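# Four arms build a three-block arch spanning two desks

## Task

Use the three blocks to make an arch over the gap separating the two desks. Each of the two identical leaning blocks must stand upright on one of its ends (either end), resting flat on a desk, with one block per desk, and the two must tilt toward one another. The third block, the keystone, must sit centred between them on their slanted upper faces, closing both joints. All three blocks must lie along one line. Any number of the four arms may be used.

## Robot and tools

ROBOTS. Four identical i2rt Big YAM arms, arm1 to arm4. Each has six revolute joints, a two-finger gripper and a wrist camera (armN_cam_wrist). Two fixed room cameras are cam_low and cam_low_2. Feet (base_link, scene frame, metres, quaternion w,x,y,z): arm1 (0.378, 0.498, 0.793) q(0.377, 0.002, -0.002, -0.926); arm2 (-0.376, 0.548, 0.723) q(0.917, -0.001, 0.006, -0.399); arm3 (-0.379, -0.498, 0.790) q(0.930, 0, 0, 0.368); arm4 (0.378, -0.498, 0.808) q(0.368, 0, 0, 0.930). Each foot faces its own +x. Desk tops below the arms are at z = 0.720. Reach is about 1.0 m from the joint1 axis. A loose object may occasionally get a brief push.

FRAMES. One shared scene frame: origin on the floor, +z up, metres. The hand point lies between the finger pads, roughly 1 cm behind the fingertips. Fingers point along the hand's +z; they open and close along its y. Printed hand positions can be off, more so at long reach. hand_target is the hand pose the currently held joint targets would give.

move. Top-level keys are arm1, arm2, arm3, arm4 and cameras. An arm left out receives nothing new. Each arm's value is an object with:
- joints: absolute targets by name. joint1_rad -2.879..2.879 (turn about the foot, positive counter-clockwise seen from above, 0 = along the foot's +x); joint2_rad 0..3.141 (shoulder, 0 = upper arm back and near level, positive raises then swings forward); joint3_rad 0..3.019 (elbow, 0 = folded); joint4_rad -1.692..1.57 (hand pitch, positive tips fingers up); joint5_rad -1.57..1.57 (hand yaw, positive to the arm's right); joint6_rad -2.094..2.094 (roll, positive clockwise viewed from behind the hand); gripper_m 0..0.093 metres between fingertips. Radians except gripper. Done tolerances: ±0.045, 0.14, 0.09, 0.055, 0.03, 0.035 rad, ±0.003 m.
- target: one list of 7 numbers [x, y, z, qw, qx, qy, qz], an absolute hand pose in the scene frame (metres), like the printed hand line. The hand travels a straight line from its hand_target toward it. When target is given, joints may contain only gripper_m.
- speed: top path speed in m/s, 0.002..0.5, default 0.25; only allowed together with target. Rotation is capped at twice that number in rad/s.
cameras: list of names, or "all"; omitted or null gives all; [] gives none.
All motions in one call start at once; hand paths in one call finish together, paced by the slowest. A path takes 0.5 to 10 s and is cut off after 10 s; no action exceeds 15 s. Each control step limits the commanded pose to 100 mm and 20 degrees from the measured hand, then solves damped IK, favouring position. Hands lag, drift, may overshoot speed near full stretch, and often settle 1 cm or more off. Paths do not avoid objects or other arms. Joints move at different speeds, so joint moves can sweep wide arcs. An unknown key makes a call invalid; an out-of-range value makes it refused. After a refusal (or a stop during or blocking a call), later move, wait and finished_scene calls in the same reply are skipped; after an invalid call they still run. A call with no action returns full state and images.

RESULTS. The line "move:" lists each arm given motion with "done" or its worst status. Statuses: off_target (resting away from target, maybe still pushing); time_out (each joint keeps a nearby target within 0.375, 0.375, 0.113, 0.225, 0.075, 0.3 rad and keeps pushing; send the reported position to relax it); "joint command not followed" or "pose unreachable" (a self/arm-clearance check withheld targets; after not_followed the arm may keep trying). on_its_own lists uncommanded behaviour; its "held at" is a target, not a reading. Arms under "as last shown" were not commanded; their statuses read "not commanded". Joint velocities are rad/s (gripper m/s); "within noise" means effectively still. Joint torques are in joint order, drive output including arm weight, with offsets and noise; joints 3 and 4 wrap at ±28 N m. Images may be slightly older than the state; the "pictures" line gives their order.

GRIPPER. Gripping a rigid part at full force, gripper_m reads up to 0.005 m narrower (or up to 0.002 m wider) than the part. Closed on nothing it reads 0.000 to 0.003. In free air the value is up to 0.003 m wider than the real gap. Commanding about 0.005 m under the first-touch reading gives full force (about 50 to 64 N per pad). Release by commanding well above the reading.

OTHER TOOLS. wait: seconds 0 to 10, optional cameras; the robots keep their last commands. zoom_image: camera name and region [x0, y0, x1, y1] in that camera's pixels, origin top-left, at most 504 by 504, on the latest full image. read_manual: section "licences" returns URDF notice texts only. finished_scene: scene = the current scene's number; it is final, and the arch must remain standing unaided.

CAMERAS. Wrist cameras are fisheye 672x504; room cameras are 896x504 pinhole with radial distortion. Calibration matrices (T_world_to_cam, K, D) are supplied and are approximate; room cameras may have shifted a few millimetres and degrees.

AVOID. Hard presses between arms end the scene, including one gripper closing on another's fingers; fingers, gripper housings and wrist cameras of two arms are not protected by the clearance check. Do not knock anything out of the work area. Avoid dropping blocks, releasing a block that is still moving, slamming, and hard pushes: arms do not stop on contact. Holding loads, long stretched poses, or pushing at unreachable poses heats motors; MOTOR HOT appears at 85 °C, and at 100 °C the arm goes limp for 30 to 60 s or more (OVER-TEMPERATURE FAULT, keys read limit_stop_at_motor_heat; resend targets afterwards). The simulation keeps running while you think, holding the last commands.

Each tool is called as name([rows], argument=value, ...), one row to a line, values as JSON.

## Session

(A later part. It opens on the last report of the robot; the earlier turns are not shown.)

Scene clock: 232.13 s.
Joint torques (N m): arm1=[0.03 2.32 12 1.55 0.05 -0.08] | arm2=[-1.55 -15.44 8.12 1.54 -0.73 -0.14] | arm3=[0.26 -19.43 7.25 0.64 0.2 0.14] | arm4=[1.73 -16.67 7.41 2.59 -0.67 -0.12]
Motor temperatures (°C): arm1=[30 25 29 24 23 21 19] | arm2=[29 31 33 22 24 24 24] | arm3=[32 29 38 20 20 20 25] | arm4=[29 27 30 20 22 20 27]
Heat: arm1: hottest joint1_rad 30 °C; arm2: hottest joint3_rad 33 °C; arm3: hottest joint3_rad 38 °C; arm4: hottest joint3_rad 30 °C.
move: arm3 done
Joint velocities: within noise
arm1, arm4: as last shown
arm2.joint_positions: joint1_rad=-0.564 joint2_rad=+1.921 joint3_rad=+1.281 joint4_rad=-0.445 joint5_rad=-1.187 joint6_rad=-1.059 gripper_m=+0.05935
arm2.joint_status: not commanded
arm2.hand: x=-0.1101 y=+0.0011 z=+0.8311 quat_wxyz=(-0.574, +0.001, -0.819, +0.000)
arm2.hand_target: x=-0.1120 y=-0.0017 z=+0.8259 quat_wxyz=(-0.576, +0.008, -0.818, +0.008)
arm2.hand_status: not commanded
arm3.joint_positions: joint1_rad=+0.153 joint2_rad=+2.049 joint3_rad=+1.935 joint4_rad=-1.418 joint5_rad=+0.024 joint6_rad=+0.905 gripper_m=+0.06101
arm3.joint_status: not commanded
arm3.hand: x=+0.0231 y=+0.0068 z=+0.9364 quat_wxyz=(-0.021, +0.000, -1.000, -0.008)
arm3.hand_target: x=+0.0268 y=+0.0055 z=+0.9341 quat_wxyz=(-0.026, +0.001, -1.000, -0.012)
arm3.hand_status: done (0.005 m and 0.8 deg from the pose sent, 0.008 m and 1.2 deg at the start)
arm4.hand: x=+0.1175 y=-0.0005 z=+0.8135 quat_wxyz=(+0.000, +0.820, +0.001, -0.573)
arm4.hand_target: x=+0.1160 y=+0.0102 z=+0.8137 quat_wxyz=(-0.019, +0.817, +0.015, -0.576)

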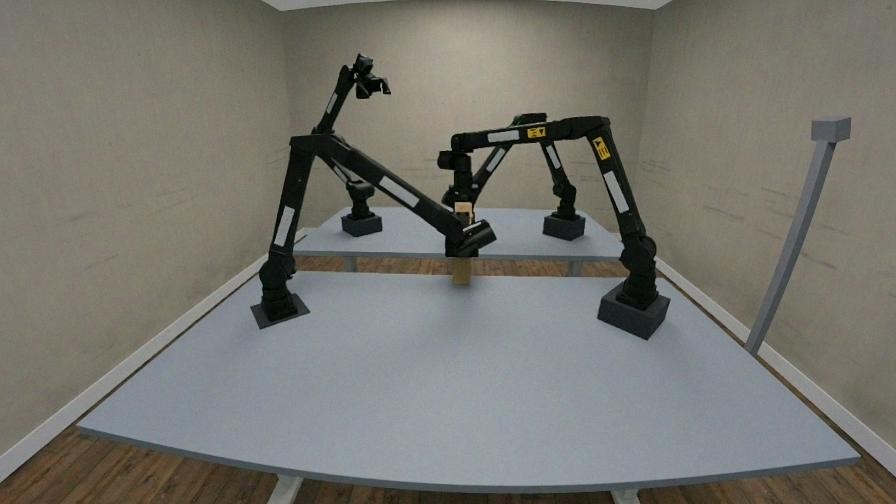

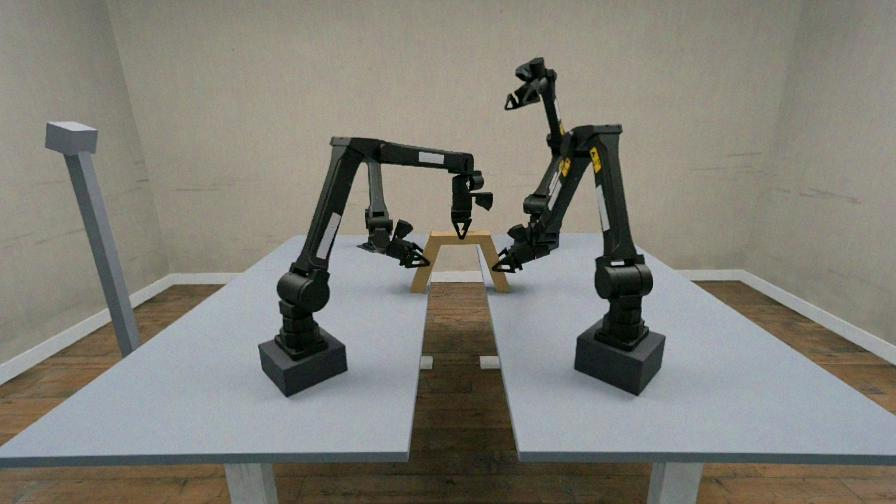

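move(cameras=["arm1_cam_wrist", "cam_low_2"])

zoom_image(camera="arm1_cam_wrist", region=[240, 120, 400, 260])

Scene clock: 233.23 s.
Joint torques (N m): arm1=[-0.03 2.37 11.93 1.54 0.05 -0.08] | arm2=[-1.79 -15.79 8.05 1.5 -0.73 -0.17] | arm3=[0.97 -19.49 7.27 0.66 0.2 0.12] | arm4=[1.73 -16.62 7.42 2.59 -0.67 -0.11]
Motor temperatures (°C): arm1=[30 25 29 24 23 21 19] | arm2=[29 31 33 22 24 24 24] | arm3=[32 29 37 20 20 20 25] | arm4=[29 27 30 20 22 20 27]
Heat: arm1: hottest joint1_rad 30 °C; arm2: hottest joint3_rad 33 °C; arm3: hottest joint3_rad 37 °C; arm4: hottest joint3_rad 30 °C.
Joint velocities: within noise
arm1.joint_positions: joint1_rad=+0.252 joint2_rad=+0.565 joint3_rad=+1.417 joint4_rad=-1.312 joint5_rad=+0.231 joint6_rad=+0.335 gripper_m=+0.09396
arm1.joint_status: not commanded
arm1.hand: x=+0.2345 y=+0.3433 z=+1.3639 quat_wxyz=(-0.255, -0.816, -0.228, +0.467) (m; scene frame)
arm1.hand_target: x=+0.2364 y=+0.3466 z=+1.3781 quat_wxyz=(-0.264, -0.808, -0.223, +0.477) (m; scene frame)
arm1.hand_status: not commanded
arm2.joint_positions: joint1_rad=-0.564 joint2_rad=+1.921 joint3_rad=+1.281 joint4_rad=-0.445 joint5_rad=-1.187 joint6_rad=-1.059 gripper_m=+0.05935
arm2.joint_status: not commanded
arm2.hand: x=-0.1101 y=+0.0011 z=+0.8311 quat_wxyz=(-0.574, +0.001, -0.819, +0.000) (m; scene frame)
arm2.hand_target: x=-0.1120 y=-0.0017 z=+0.8259 quat_wxyz=(-0.576, +0.008, -0.818, +0.008) (m; scene frame)
arm2.hand_status: not commanded
arm3.joint_positions: joint1_rad=+0.153 joint2_rad=+2.049 joint3_rad=+1.934 joint4_rad=-1.418 joint5_rad=+0.024 joint6_rad=+0.905 gripper_m=+0.06101
arm3.joint_status: not commanded
arm3.hand: x=+0.0231 y=+0.0067 z=+0.9363 quat_wxyz=(-0.021, +0.000, -1.000, -0.008) (m; scene frame)
arm3.hand_target: x=+0.0268 y=+0.0054 z=+0.9339 quat_wxyz=(-0.026, +0.001, -1.000, -0.012) (m; scene frame)
arm3.hand_status: done (0.005 m and 0.8 deg from the pose sent, 0.008 m and 1.2 deg at the start)
arm4.joint_positions: joint1_rad=-0.621 joint2_rad=+2.027 joint3_rad=+1.079 joint4_rad=-0.133 joint5_rad=-1.172 joint6_rad=-1.048 gripper_m=+0.05822
arm4.joint_status: not commanded
arm4.hand: x=+0.1175 y=-0.0005 z=+0.8135 quat_wxyz=(+0.000, +0.820, +0.001, -0.573) (m; scene frame)
arm4.hand_target: x=+0.1160 y=+0.0102 z=+0.8137 quat_wxyz=(-0.019, +0.817, +0.015, -0.576) (m; scene frame)
arm4.hand_status: not commanded
pictures: arm1_cam_wrist, cam_low_2

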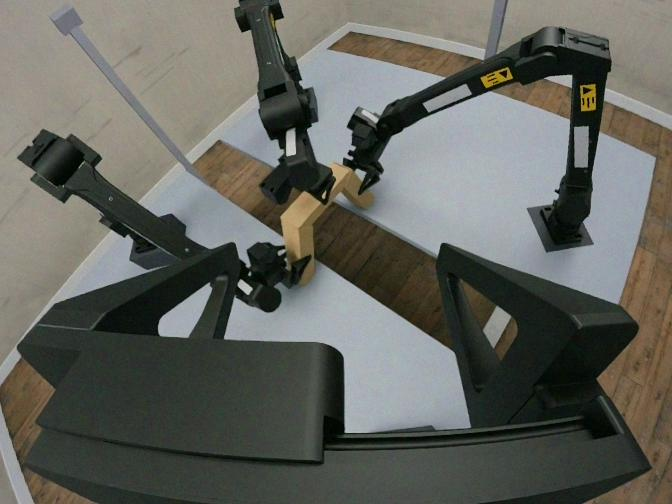

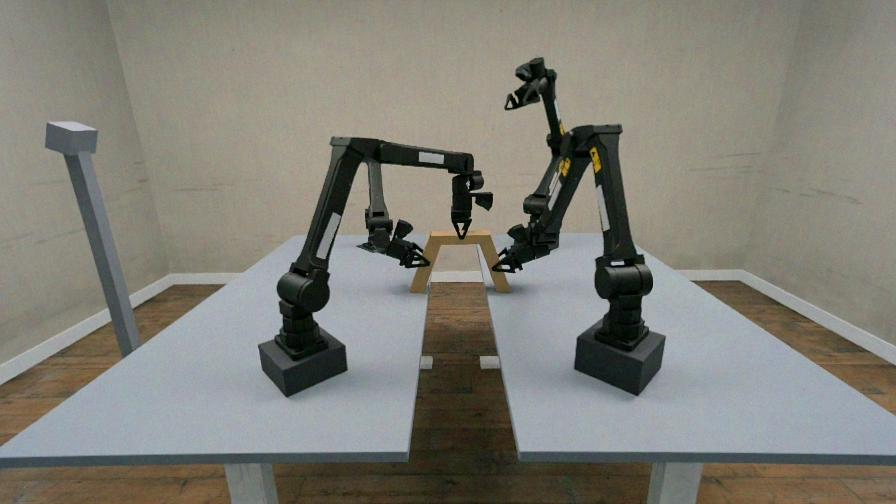

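Scaled by 3.150 (camera's finer frame: 960x720).

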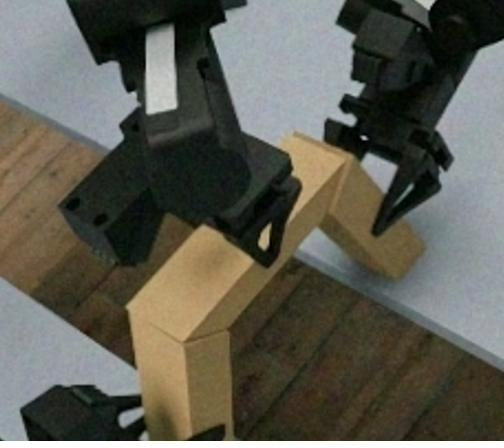

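move(arm3={"joints": {"gripper_m": 0.09}}, cameras=["arm1_cam_wrist", "cam_low_2", "cam_low"])

zoom_image(camera="arm1_cam_wrist", region=[240, 120, 400, 260])

zoom_image(camera="cam_low_2", region=[400, 205, 520, 305])

Scene clock: 235.40 s.
Joint torques (N m): arm1=[0.15 2.32 11.97 1.52 0.04 -0.08] | arm2=[-1.32 -15.68 8.08 1.51 -0.7 -0.16] | arm3=[0.5 -19.49 7.84 0.25 0.18 0.13] | arm4=[1.79 -16.62 7.41 2.55 -0.65 -0.12]
Motor temperatures (°C): arm1=[30 25 29 24 23 21 19] | arm2=[29 31 33 22 24 24 24] | arm3=[32 30 37 20 20 20 25] | arm4=[29 27 30 20 22 20 27]
Heat: arm1: hottest joint1_rad 30 °C; arm2: hottest joint3_rad 33 °C; arm3: hottest joint3_rad 37 °C; arm4: hottest joint3_rad 30 °C.
move: arm3 done
Joint velocities: within noise
arm1, arm2: as last shown
arm2.hand_target: x=-0.1120 y=-0.0017 z=+0.8258 quat_wxyz=(-0.575, +0.008, -0.818, +0.008)
arm3.joint_positions: joint1_rad=+0.153 joint2_rad=+2.049 joint3_rad=+1.927 joint4_rad=-1.406 joint5_rad=+0.024 joint6_rad=+0.902 gripper_m=+0.08984
arm3.joint_status: all done
arm3.hand: x=+0.0236 y=+0.0073 z=+0.9334 quat_wxyz=(-0.022, +0.002, -1.000, -0.010)
arm3.hand_target: x=+0.0269 y=+0.0056 z=+0.9339 quat_wxyz=(-0.026, +0.002, -1.000, -0.012)
arm3.hand_status: not commanded
arm4.joint_positions: joint1_rad=-0.621 joint2_rad=+2.027 joint3_rad=+1.079 joint4_rad=-0.133 joint5_rad=-1.173 joint6_rad=-1.048 gripper_m=+0.05822
arm4.joint_status: not commanded
arm4.hand: x=+0.1174 y=-0.0007 z=+0.8137 quat_wxyz=(+0.000, +0.819, +0.001, -0.574)
arm4.hand_target: x=+0.1160 y=+0.0100 z=+0.8138 quat_wxyz=(-0.018, +0.817, +0.015, -0.576)
arm4.hand_status: not commanded
pictures: arm1_cam_wrist, cam_low, cam_low_2

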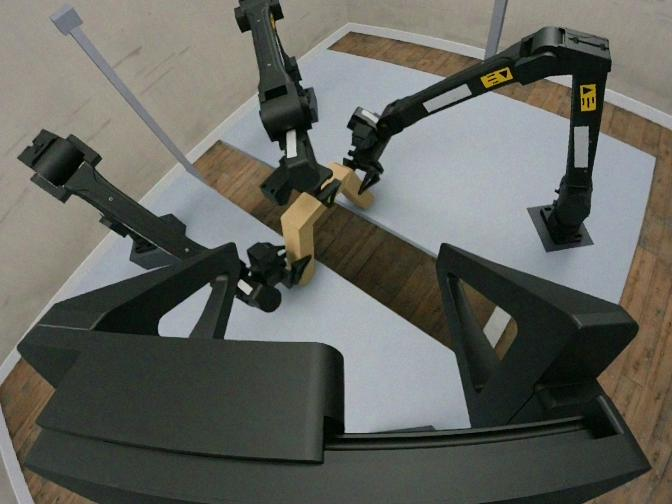

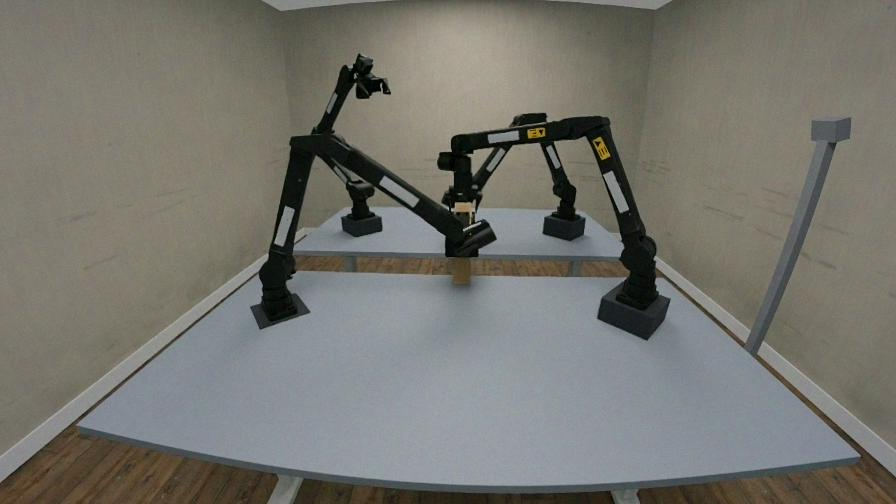

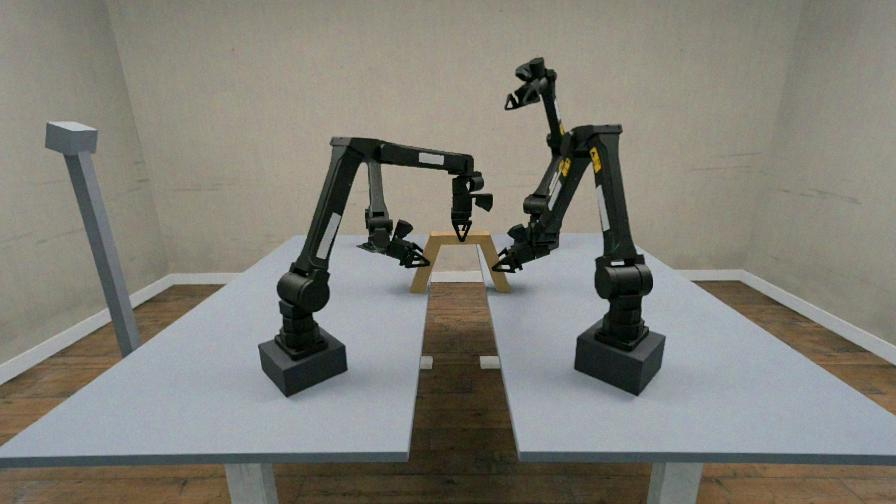

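Scaled by 3.150 (camera's finer frame: 960x720).

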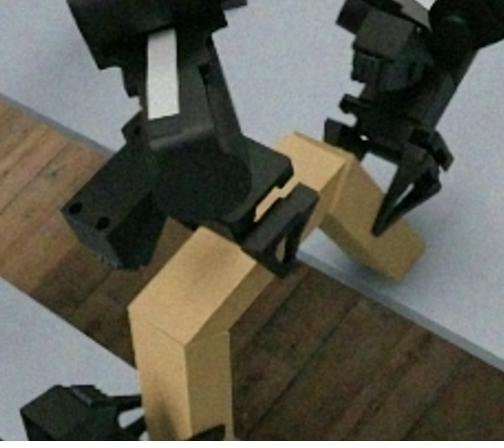

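Scaled by 4.200 (camera's finer frame: 1280x720).

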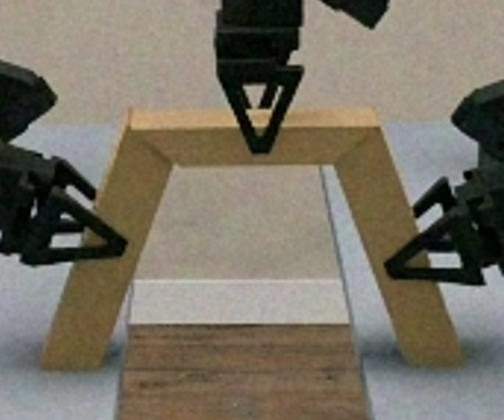

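move(arm3={"target": [0.0269, 0.010, 1.02, 0.0262, 0, 0.9996, 0.0122], "speed": 0.08}, cameras=["arm1_cam_wrist", "cam_low_2", "cam_low"])

zoom_image(camera="arm1_cam_wrist", region=[240, 120, 400, 260])

zoom_image(camera="cam_low_2", region=[400, 205, 520, 305])

zoom_image(camera="cam_low", region=[420, 170, 510, 290])

Scene clock: 238.77 s.
Joint torques (N m): arm1=[0.15 2.32 11.93 1.54 0.05 -0.09] | arm2=[-1.44 -15.62 8.09 1.52 -0.7 -0.16] | arm3=[1.08 -19.31 13.34 -0.44 0.23 0.18] | arm4=[1.73 -16.67 7.42 2.58 -0.65 -0.12]
Motor temperatures (°C): arm1=[30 25 29 24 23 21 19] | arm2=[29 31 33 22 24 24 25] | arm3=[32 30 37 20 20 20 24] | arm4=[29 27 30 20 22 20 27]
Heat: arm1: hottest joint1_rad 30 °C; arm2: hottest joint3_rad 33 °C; arm3: hottest joint3_rad 37 °C; arm4: hottest joint3_rad 30 °C.
move: arm3 off_target
Joint velocities: within noise
arm1, arm2, arm4: as last shown
arm3.joint_positions: joint1_rad=+0.153 joint2_rad=+2.049 joint3_rad=+2.086 joint4_rad=-1.613 joint5_rad=+0.024 joint6_rad=+0.902 gripper_m=+0.08992
arm3.joint_status: not commanded
arm3.hand: x=+0.0180 y=+0.0002 z=+0.9941 quat_wxyz=(-0.007, +0.002, -1.000, +0.009)
arm3.hand_target: x=+0.0258 y=+0.0087 z=+1.0200 quat_wxyz=(-0.026, +0.000, -1.000, -0.012)
arm3.hand_status: off_target (0.029 m and 3.2 deg from the pose sent, 0.087 m and 0.6 deg at the start)
pictures: arm1_cam_wrist, cam_low, cam_low_2

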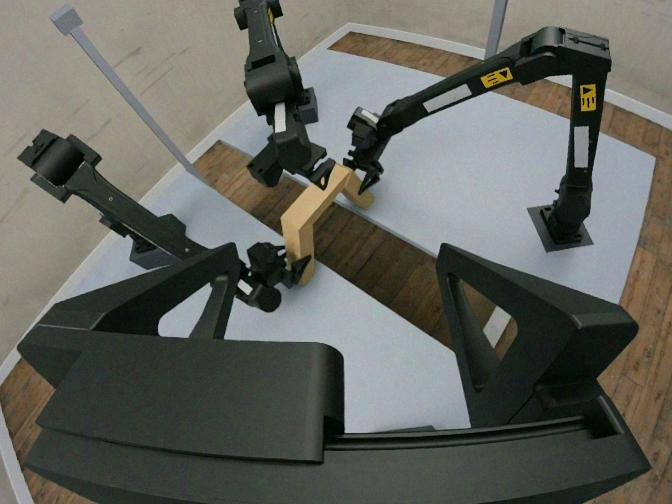

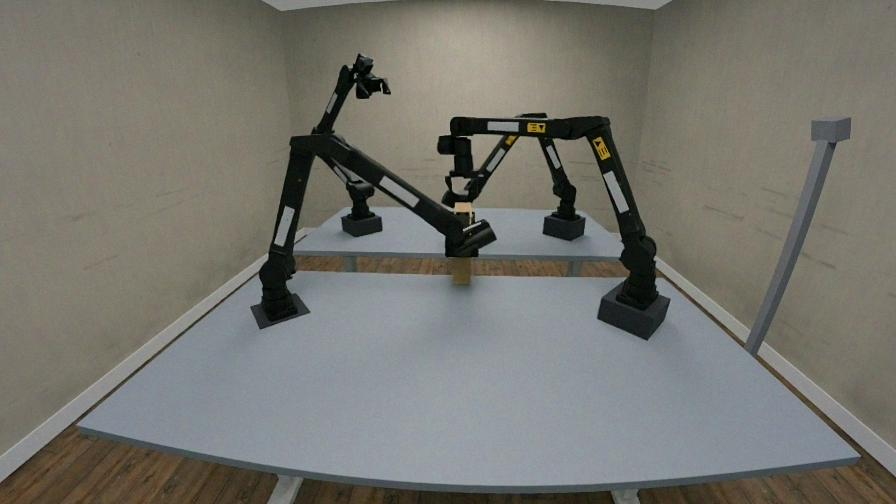

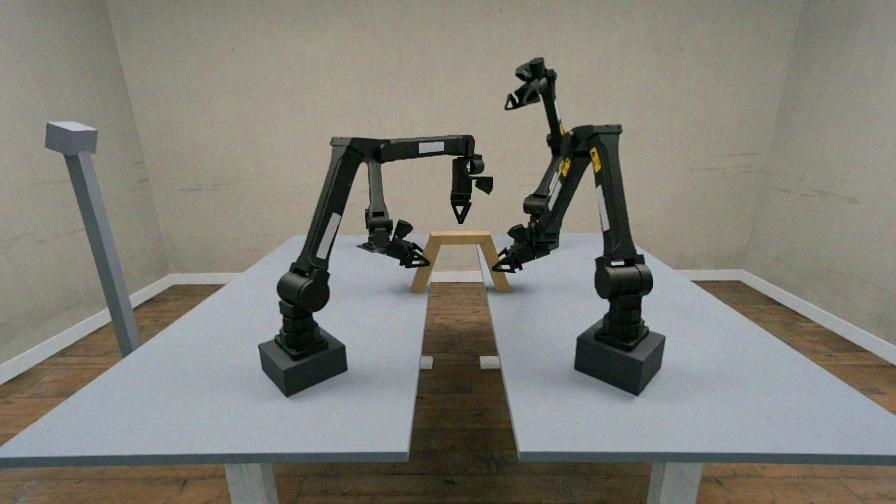

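Scaled by 3.150 (camera's finer frame: 960x720).

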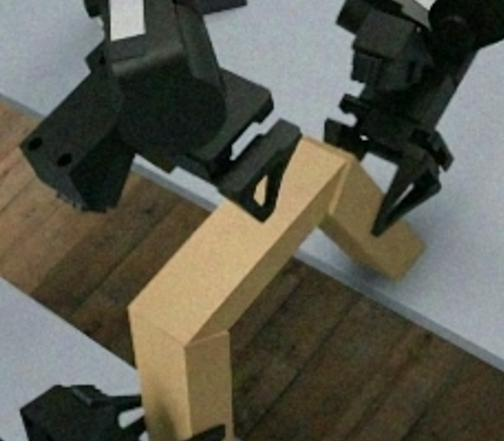

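Scaled by 4.200 (camera's finer frame: 1280x720).

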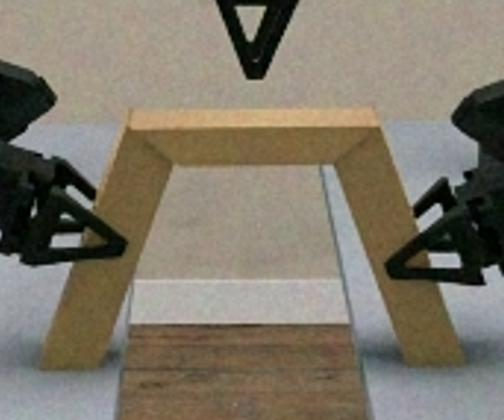

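Scaled by 4.200 (camera's finer frame: 1280x720).

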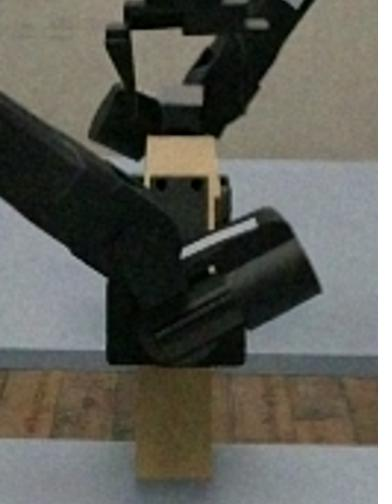

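move(arm3={"target": [-0.12, -0.25, 1.12, 0, 0, 1, 0], "speed": 0.2}, arm4={"target": [0.1174, 0.0035, 0.8125, -0.004, 0.8190, 0.003, -0.5738], "speed": 0.03}, arm2={"target": [-0.1105, 0.0003, 0.8290, 0.5745, -0.003, 0.8185, -0.003], "speed": 0.03}, cameras=["arm1_cam_wrist", "cam_low_2", "cam_low"])

zoom_image(camera="arm1_cam_wrist", region=[240, 120, 400, 260])

zoom_image(camera="cam_low_2", region=[400, 205, 520, 305])

zoom_image(camera="cam_low", region=[420, 170, 510, 290])

Scene clock: 244.80 s.
Joint torques (N m): arm1=[0.09 2.37 11.96 1.54 0.05 -0.08] | arm2=[-1.26 -16.26 8.09 1.06 -0.65 -0.04] | arm3=[-0.44 -7.88 7.88 -0.42 -0.07 0.1] | arm4=[1.79 -17.14 6.63 1.44 -0.59 -0.02]
Motor temperatures (°C): arm1=[29 24 29 24 23 21 19] | arm2=[29 31 33 22 24 24 25] | arm3=[32 29 37 20 20 20 24] | arm4=[29 27 30 20 22 20 27]
Heat: arm1: hottest joint1_rad 29 °C; arm2: hottest joint3_rad 33 °C; arm3: hottest joint3_rad 37 °C; arm4: hottest joint3_rad 30 °C.
move: arm2 done; arm3 off_target; arm4 done
Joint velocities: within noise
arm1: as last shown
arm2.joint_positions: joint1_rad=-0.564 joint2_rad=+1.921 joint3_rad=+1.281 joint4_rad=-0.445 joint5_rad=-1.187 joint6_rad=-1.059 gripper_m=+0.05935
arm2.joint_status: not commanded
arm2.hand: x=-0.1101 y=+0.0011 z=+0.8311 quat_wxyz=(-0.574, +0.001, -0.819, +0.000)
arm2.hand_target: x=-0.1105 y=+0.0003 z=+0.8290 quat_wxyz=(-0.574, +0.003, -0.819, +0.003)
arm2.hand_status: done (0.002 m and 0.4 deg from the pose sent, 0.002 m and 0.4 deg at the start)
arm3.joint_positions: joint1_rad=+0.028 joint2_rad=+1.255 joint3_rad=+1.426 joint4_rad=-1.674 joint5_rad=+0.004 joint6_rad=+0.788 gripper_m=+0.08992
arm3.joint_status: not commanded
arm3.hand: x=-0.1205 y=-0.2444 z=+1.1213 quat_wxyz=(-0.025, -0.004, -0.999, -0.023)
arm3.hand_target: x=-0.1199 y=-0.2498 z=+1.1192 quat_wxyz=(-0.020, -0.003, -1.000, -0.020)
arm3.hand_status: off_target (0.006 m and 3.9 deg from the pose sent, 0.312 m and 1.4 deg at the start; a joint's target at an end of its range on 31 of 73 steps)
arm4.joint_positions: joint1_rad=-0.621 joint2_rad=+2.027 joint3_rad=+1.079 joint4_rad=-0.133 joint5_rad=-1.173 joint6_rad=-1.047 gripper_m=+0.05822
arm4.joint_status: not commanded
arm4.hand: x=+0.1174 y=-0.0007 z=+0.8137 quat_wxyz=(+0.001, +0.819, +0.001, -0.574)
arm4.hand_target: x=+0.1174 y=+0.0035 z=+0.8125 quat_wxyz=(-0.004, +0.819, +0.003, -0.574)
arm4.hand_status: done (0.004 m and 0.6 deg from the pose sent, 0.004 m and 0.5 deg at the start)
pictures: arm1_cam_wrist, cam_low, cam_low_2

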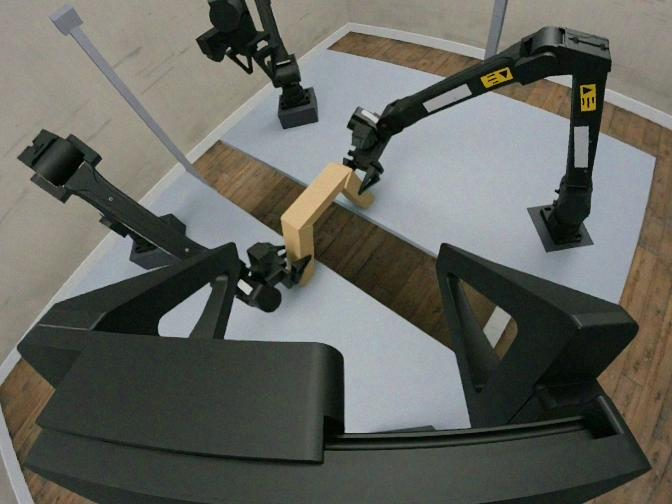

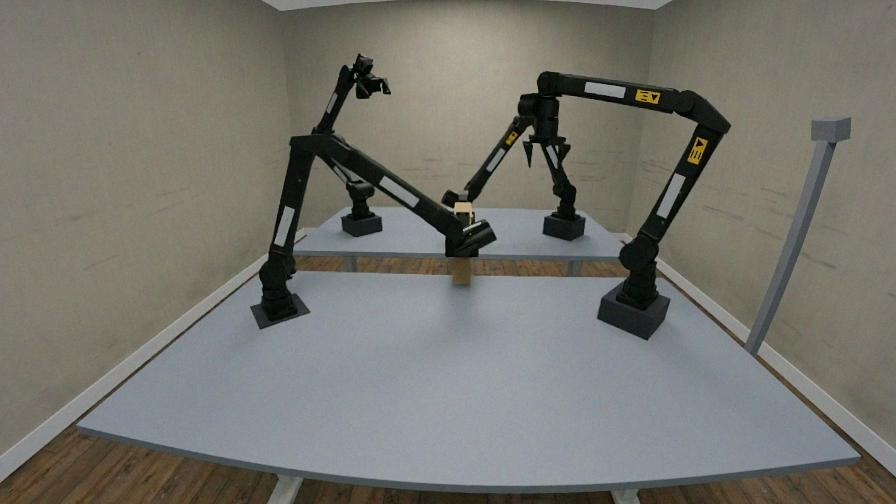

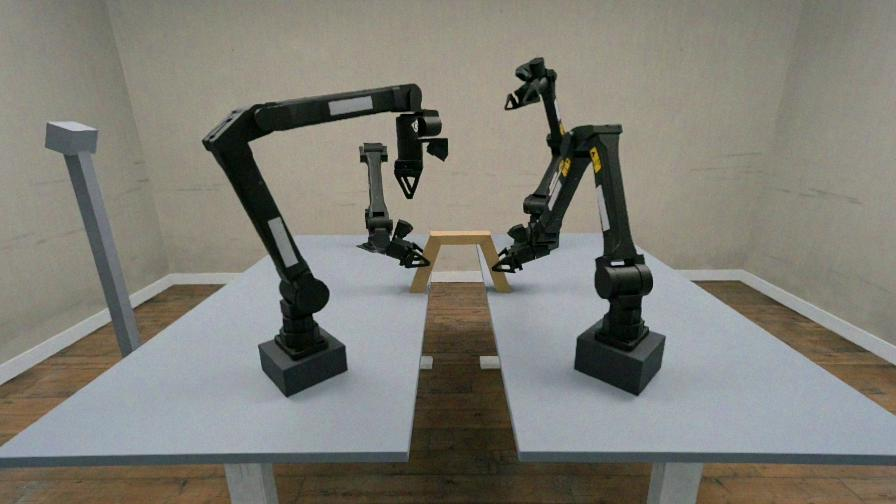

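Scaled by 3.150 (camera's finer frame: 960x720).

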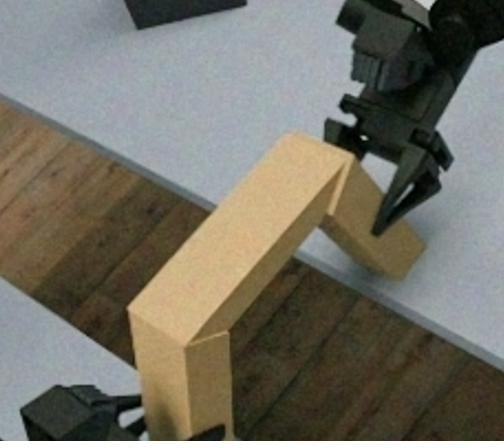

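Scaled by 4.200 (camera's finer frame: 1280x720).

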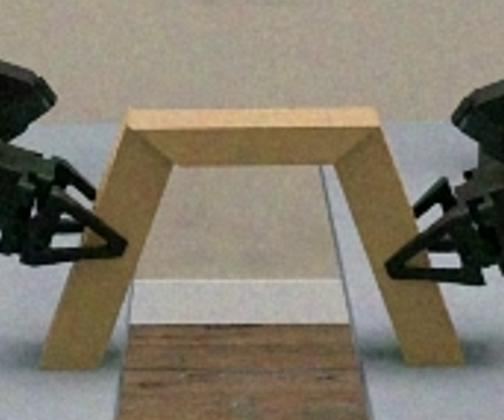

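Scaled by 4.200 (camera's finer frame: 1280x720).

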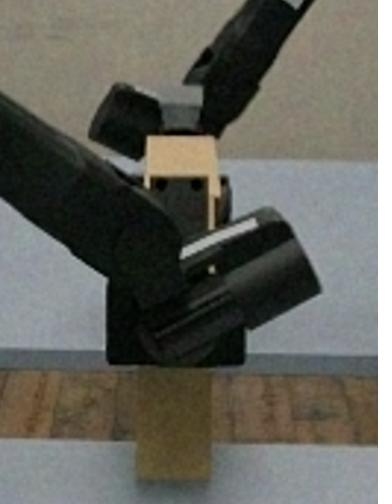

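move(arm4={"joints": {"gripper_m": 0.063}}, arm2={"joints": {"gripper_m": 0.064}}, cameras=["arm1_cam_wrist", "cam_low_2", "cam_low", "arm2_cam_wrist", "arm4_cam_wrist"])

zoom_image(camera="arm1_cam_wrist", region=[240, 120, 400, 260])

zoom_image(camera="cam_low_2", region=[400, 205, 520, 305])

Scene clock: 247.10 s.
Joint torques (N m): arm1=[-0.03 2.26 11.99 1.55 0.04 -0.08] | arm2=[-1.85 -16.32 7.99 1.05 -0.65 -0.07] | arm3=[-0.26 -7.41 7.88 -0.31 -0.09 0.05] | arm4=[1.61 -17.26 6.67 1.4 -0.59 -0.02]
Motor temperatures (°C): arm1=[29 24 29 24 23 21 19] | arm2=[29 31 33 22 24 24 25] | arm3=[32 29 37 20 20 20 24] | arm4=[29 27 30 20 22 20 27]
Heat: arm1: hottest joint1_rad 29 °C; arm2: hottest joint3_rad 33 °C; arm3: hottest joint3_rad 37 °C; arm4: hottest joint3_rad 30 °C.
move: arm2 done; arm4 done
Joint velocities: within noise
arm1: as last shown
arm2.joint_positions: joint1_rad=-0.564 joint2_rad=+1.921 joint3_rad=+1.281 joint4_rad=-0.445 joint5_rad=-1.187 joint6_rad=-1.059 gripper_m=+0.06367
arm2.joint_status: all done
arm2.hand: x=-0.1101 y=+0.0011 z=+0.8311 quat_wxyz=(-0.574, +0.001, -0.819, +0.000)
arm2.hand_target: x=-0.1105 y=+0.0003 z=+0.8290 quat_wxyz=(-0.574, +0.003, -0.819, +0.003)
arm2.hand_status: not commanded
arm3.joint_positions: joint1_rad=+0.028 joint2_rad=+1.255 joint3_rad=+1.426 joint4_rad=-1.674 joint5_rad=+0.004 joint6_rad=+0.787 gripper_m=+0.08992
arm3.joint_status: not commanded
arm3.hand: x=-0.1205 y=-0.2444 z=+1.1213 quat_wxyz=(-0.025, -0.003, -0.999, -0.023)
arm3.hand_target: x=-0.1199 y=-0.2498 z=+1.1192 quat_wxyz=(-0.020, -0.002, -1.000, -0.020)
arm3.hand_status: not commanded
arm4.joint_positions: joint1_rad=-0.621 joint2_rad=+2.027 joint3_rad=+1.079 joint4_rad=-0.133 joint5_rad=-1.173 joint6_rad=-1.048 gripper_m=+0.06268
arm4.joint_status: all done
arm4.hand: x=+0.1174 y=-0.0007 z=+0.8137 quat_wxyz=(+0.000, +0.819, +0.001, -0.574)
arm4.hand_target: x=+0.1174 y=+0.0035 z=+0.8125 quat_wxyz=(-0.004, +0.819, +0.003, -0.574)
arm4.hand_status: not commanded
pictures: arm1_cam_wrist, arm2_cam_wrist, arm4_cam_wrist, cam_low, cam_low_2
arm2_cam_wrist: T_world_to_cam=[[-0.0385272, -0.999211, -0.00969566, 0.00250381], [-0.79164, 0.0364418, -0.609901, 0.430768], [0.609772, -0.0158223, -0.792419, 0.844054], [0, 0, 0, 1]] pos_world=[-0.173572, 0.000158749, 0.931594]
arm4_cam_wrist: T_world_to_cam=[[0.00370124, 0.999947, 0.00963462, -0.00791471], [0.831776, 0.00226976, -0.555107, 0.357858], [-0.555099, 0.0100684, -0.831723, 0.867275], [0, 0, 0, 1]] pos_world=[0.183795, -0.00163006, 0.920059]

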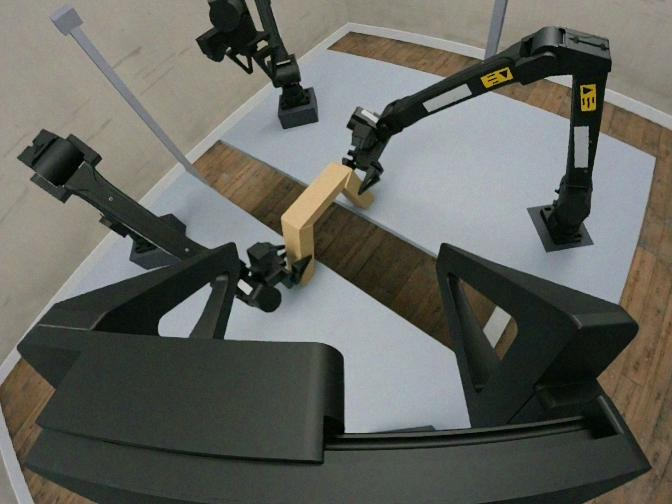

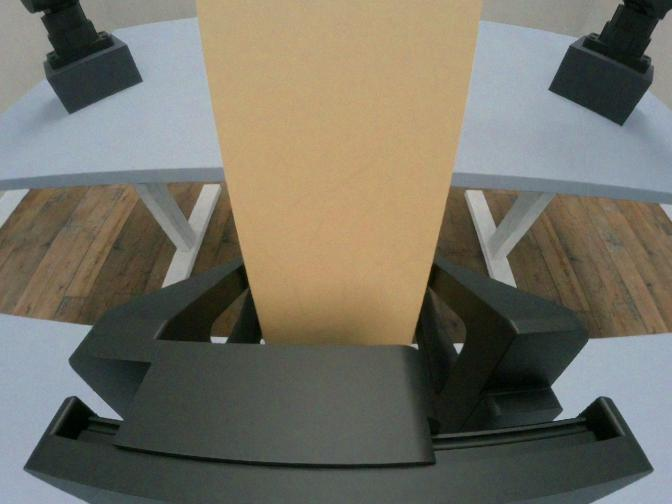

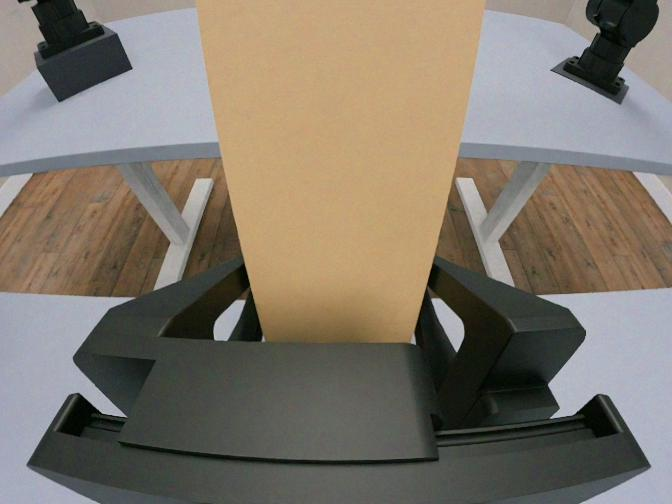

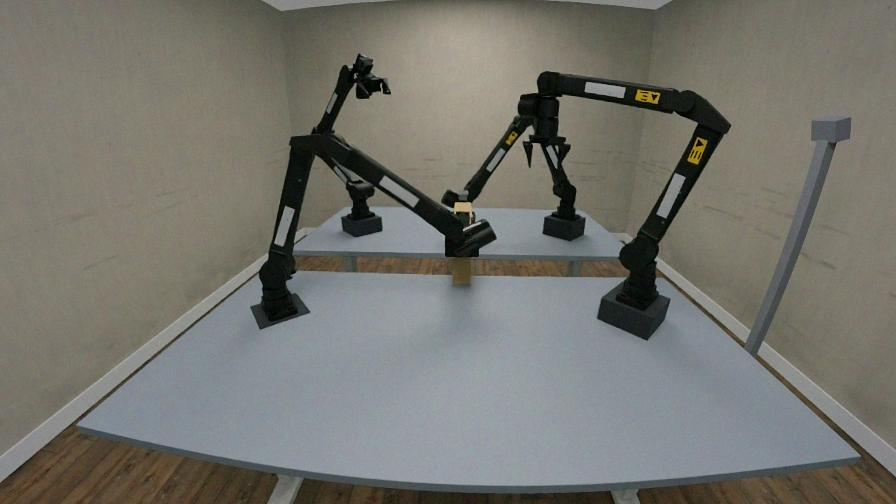

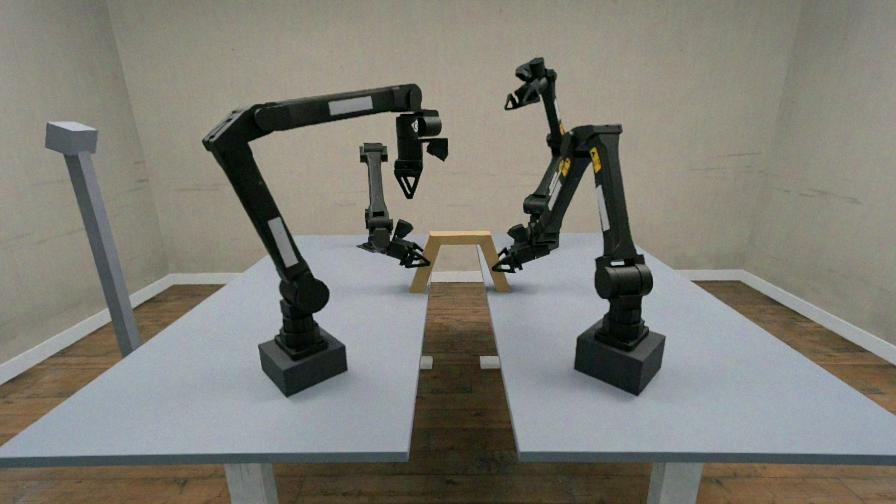

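Scaled by 3.150 (camera's finer frame: 960x720).

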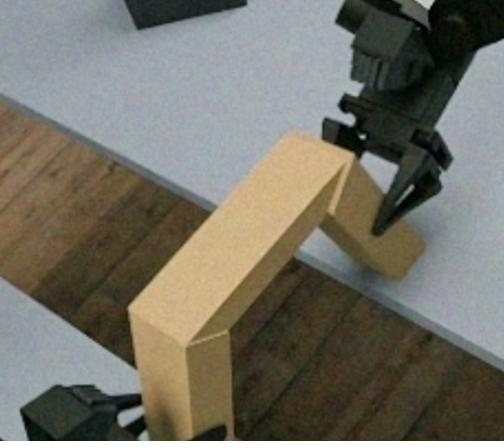

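Scaled by 4.200 (camera's finer frame: 1280x720).

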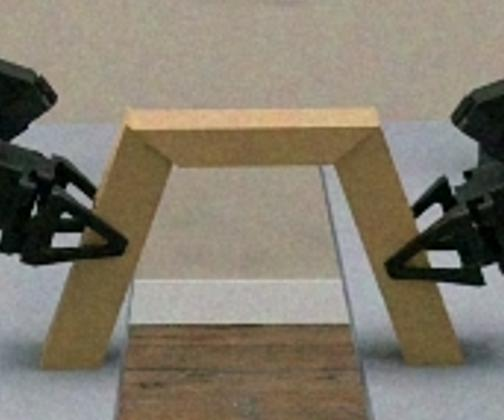

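move(arm4={"joints": {"gripper_m": 0.093}}, arm2={"joints": {"gripper_m": 0.093}}, cameras=["arm1_cam_wrist", "cam_low_2", "arm2_cam_wrist", "arm4_cam_wrist"])

zoom_image(camera="arm1_cam_wrist", region=[240, 120, 400, 260])

zoom_image(camera="cam_low_2", region=[400, 205, 520, 305])

Scene clock: 249.03 s.
Joint torques (N m): arm1=[-0.03 2.26 11.99 1.51 0.05 -0.08] | arm2=[-1.32 -16.15 8.05 1.03 -0.63 -0.07] | arm3=[-0.73 -7.65 7.91 -0.32 -0.09 0.05] | arm4=[1.67 -17.08 6.65 1.43 -0.59 -0.02]
Motor temperatures (°C): arm1=[29 24 29 24 23 21 19] | arm2=[29 31 33 22 24 24 24] | arm3=[32 29 36 20 20 20 24] | arm4=[29 27 29 20 22 20 27]
Heat: arm1: hottest joint1_rad 29 °C; arm2: hottest joint3_rad 33 °C; arm3: hottest joint3_rad 36 °C; arm4: hottest joint1_rad 29 °C.
move: arm2 done; arm4 done
Joint velocities: within noise
arm1, arm3: as last shown
arm2.joint_positions: joint1_rad=-0.564 joint2_rad=+1.921 joint3_rad=+1.281 joint4_rad=-0.445 joint5_rad=-1.187 joint6_rad=-1.059 gripper_m=+0.09281
arm2.joint_status: all done
arm2.hand: x=-0.1101 y=+0.0011 z=+0.8311 quat_wxyz=(-0.574, +0.001, -0.819, +0.000)
arm2.hand_target: x=-0.1105 y=+0.0003 z=+0.8290 quat_wxyz=(-0.574, +0.003, -0.819, +0.003)
arm2.hand_status: not commanded
arm3.hand_target: x=-0.1199 y=-0.2498 z=+1.1192 quat_wxyz=(-0.020, -0.003, -1.000, -0.020)
arm4.joint_positions: joint1_rad=-0.621 joint2_rad=+2.027 joint3_rad=+1.079 joint4_rad=-0.133 joint5_rad=-1.173 joint6_rad=-1.047 gripper_m=+0.09281
arm4.joint_status: all done
arm4.hand: x=+0.1174 y=-0.0007 z=+0.8137 quat_wxyz=(+0.001, +0.819, +0.001, -0.574)
arm4.hand_target: x=+0.1174 y=+0.0035 z=+0.8125 quat_wxyz=(-0.004, +0.819, +0.003, -0.574)
arm4.hand_status: not commanded
pictures: arm1_cam_wrist, arm2_cam_wrist, arm4_cam_wrist, cam_low_2
arm2_cam_wrist: T_world_to_cam=[[-0.0385272, -0.999211, -0.00969566, 0.00250381], [-0.79164, 0.0364418, -0.609901, 0.430768], [0.609772, -0.0158223, -0.792419, 0.844054], [0, 0, 0, 1]] pos_world=[-0.173572, 0.000158749, 0.931594]
arm4_cam_wrist: T_world_to_cam=[[0.00418503, 0.999957, 0.00821492, -0.00679872], [0.831779, 0.00107918, -0.555106, 0.357856], [-0.555092, 0.00915613, -0.831739, 0.867287], [0, 0, 0, 1]] pos_world=[0.183795, -0.00152875, 0.92006]

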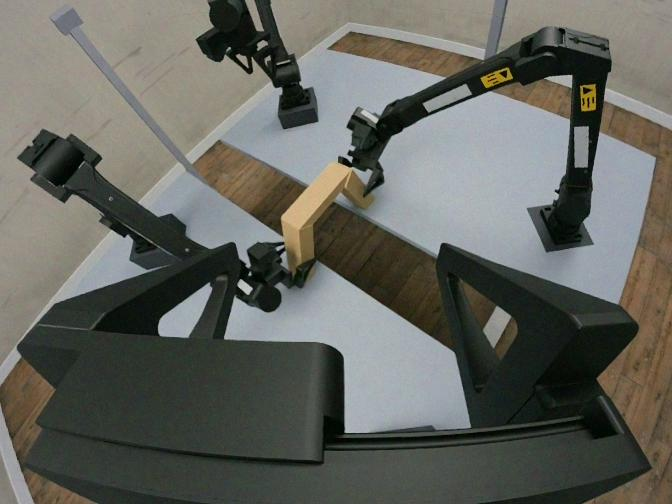

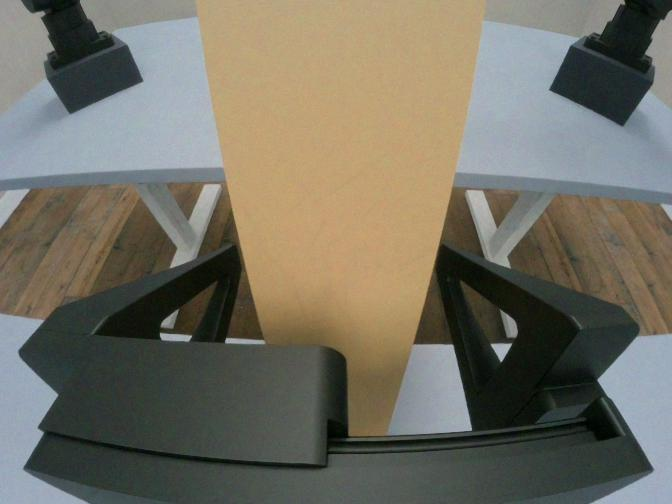

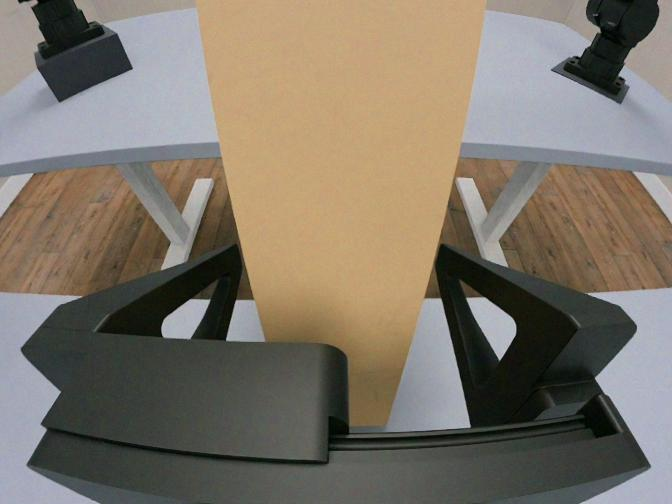

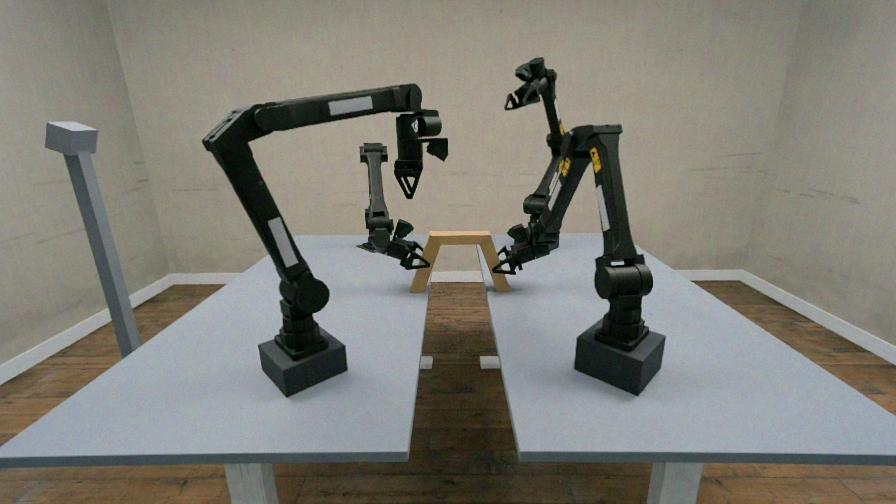

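Scaled by 3.150 (camera's finer frame: 960x720).

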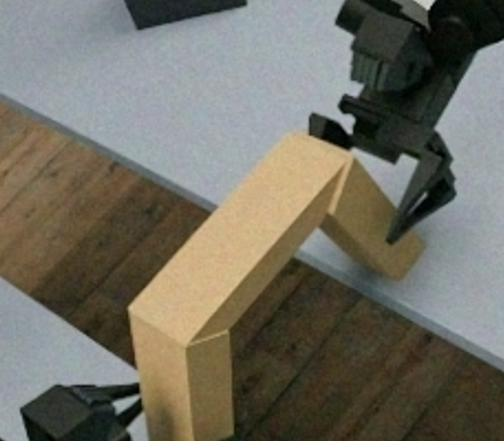

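Scaled by 4.200 (camera's finer frame: 1280x720).

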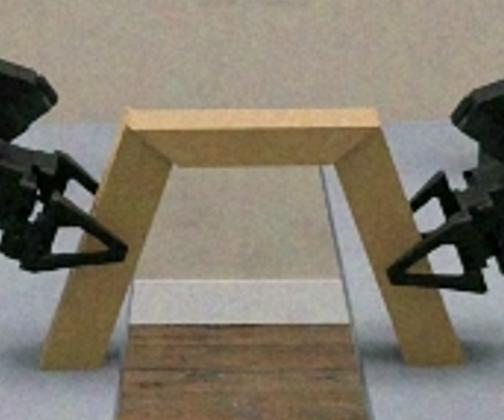

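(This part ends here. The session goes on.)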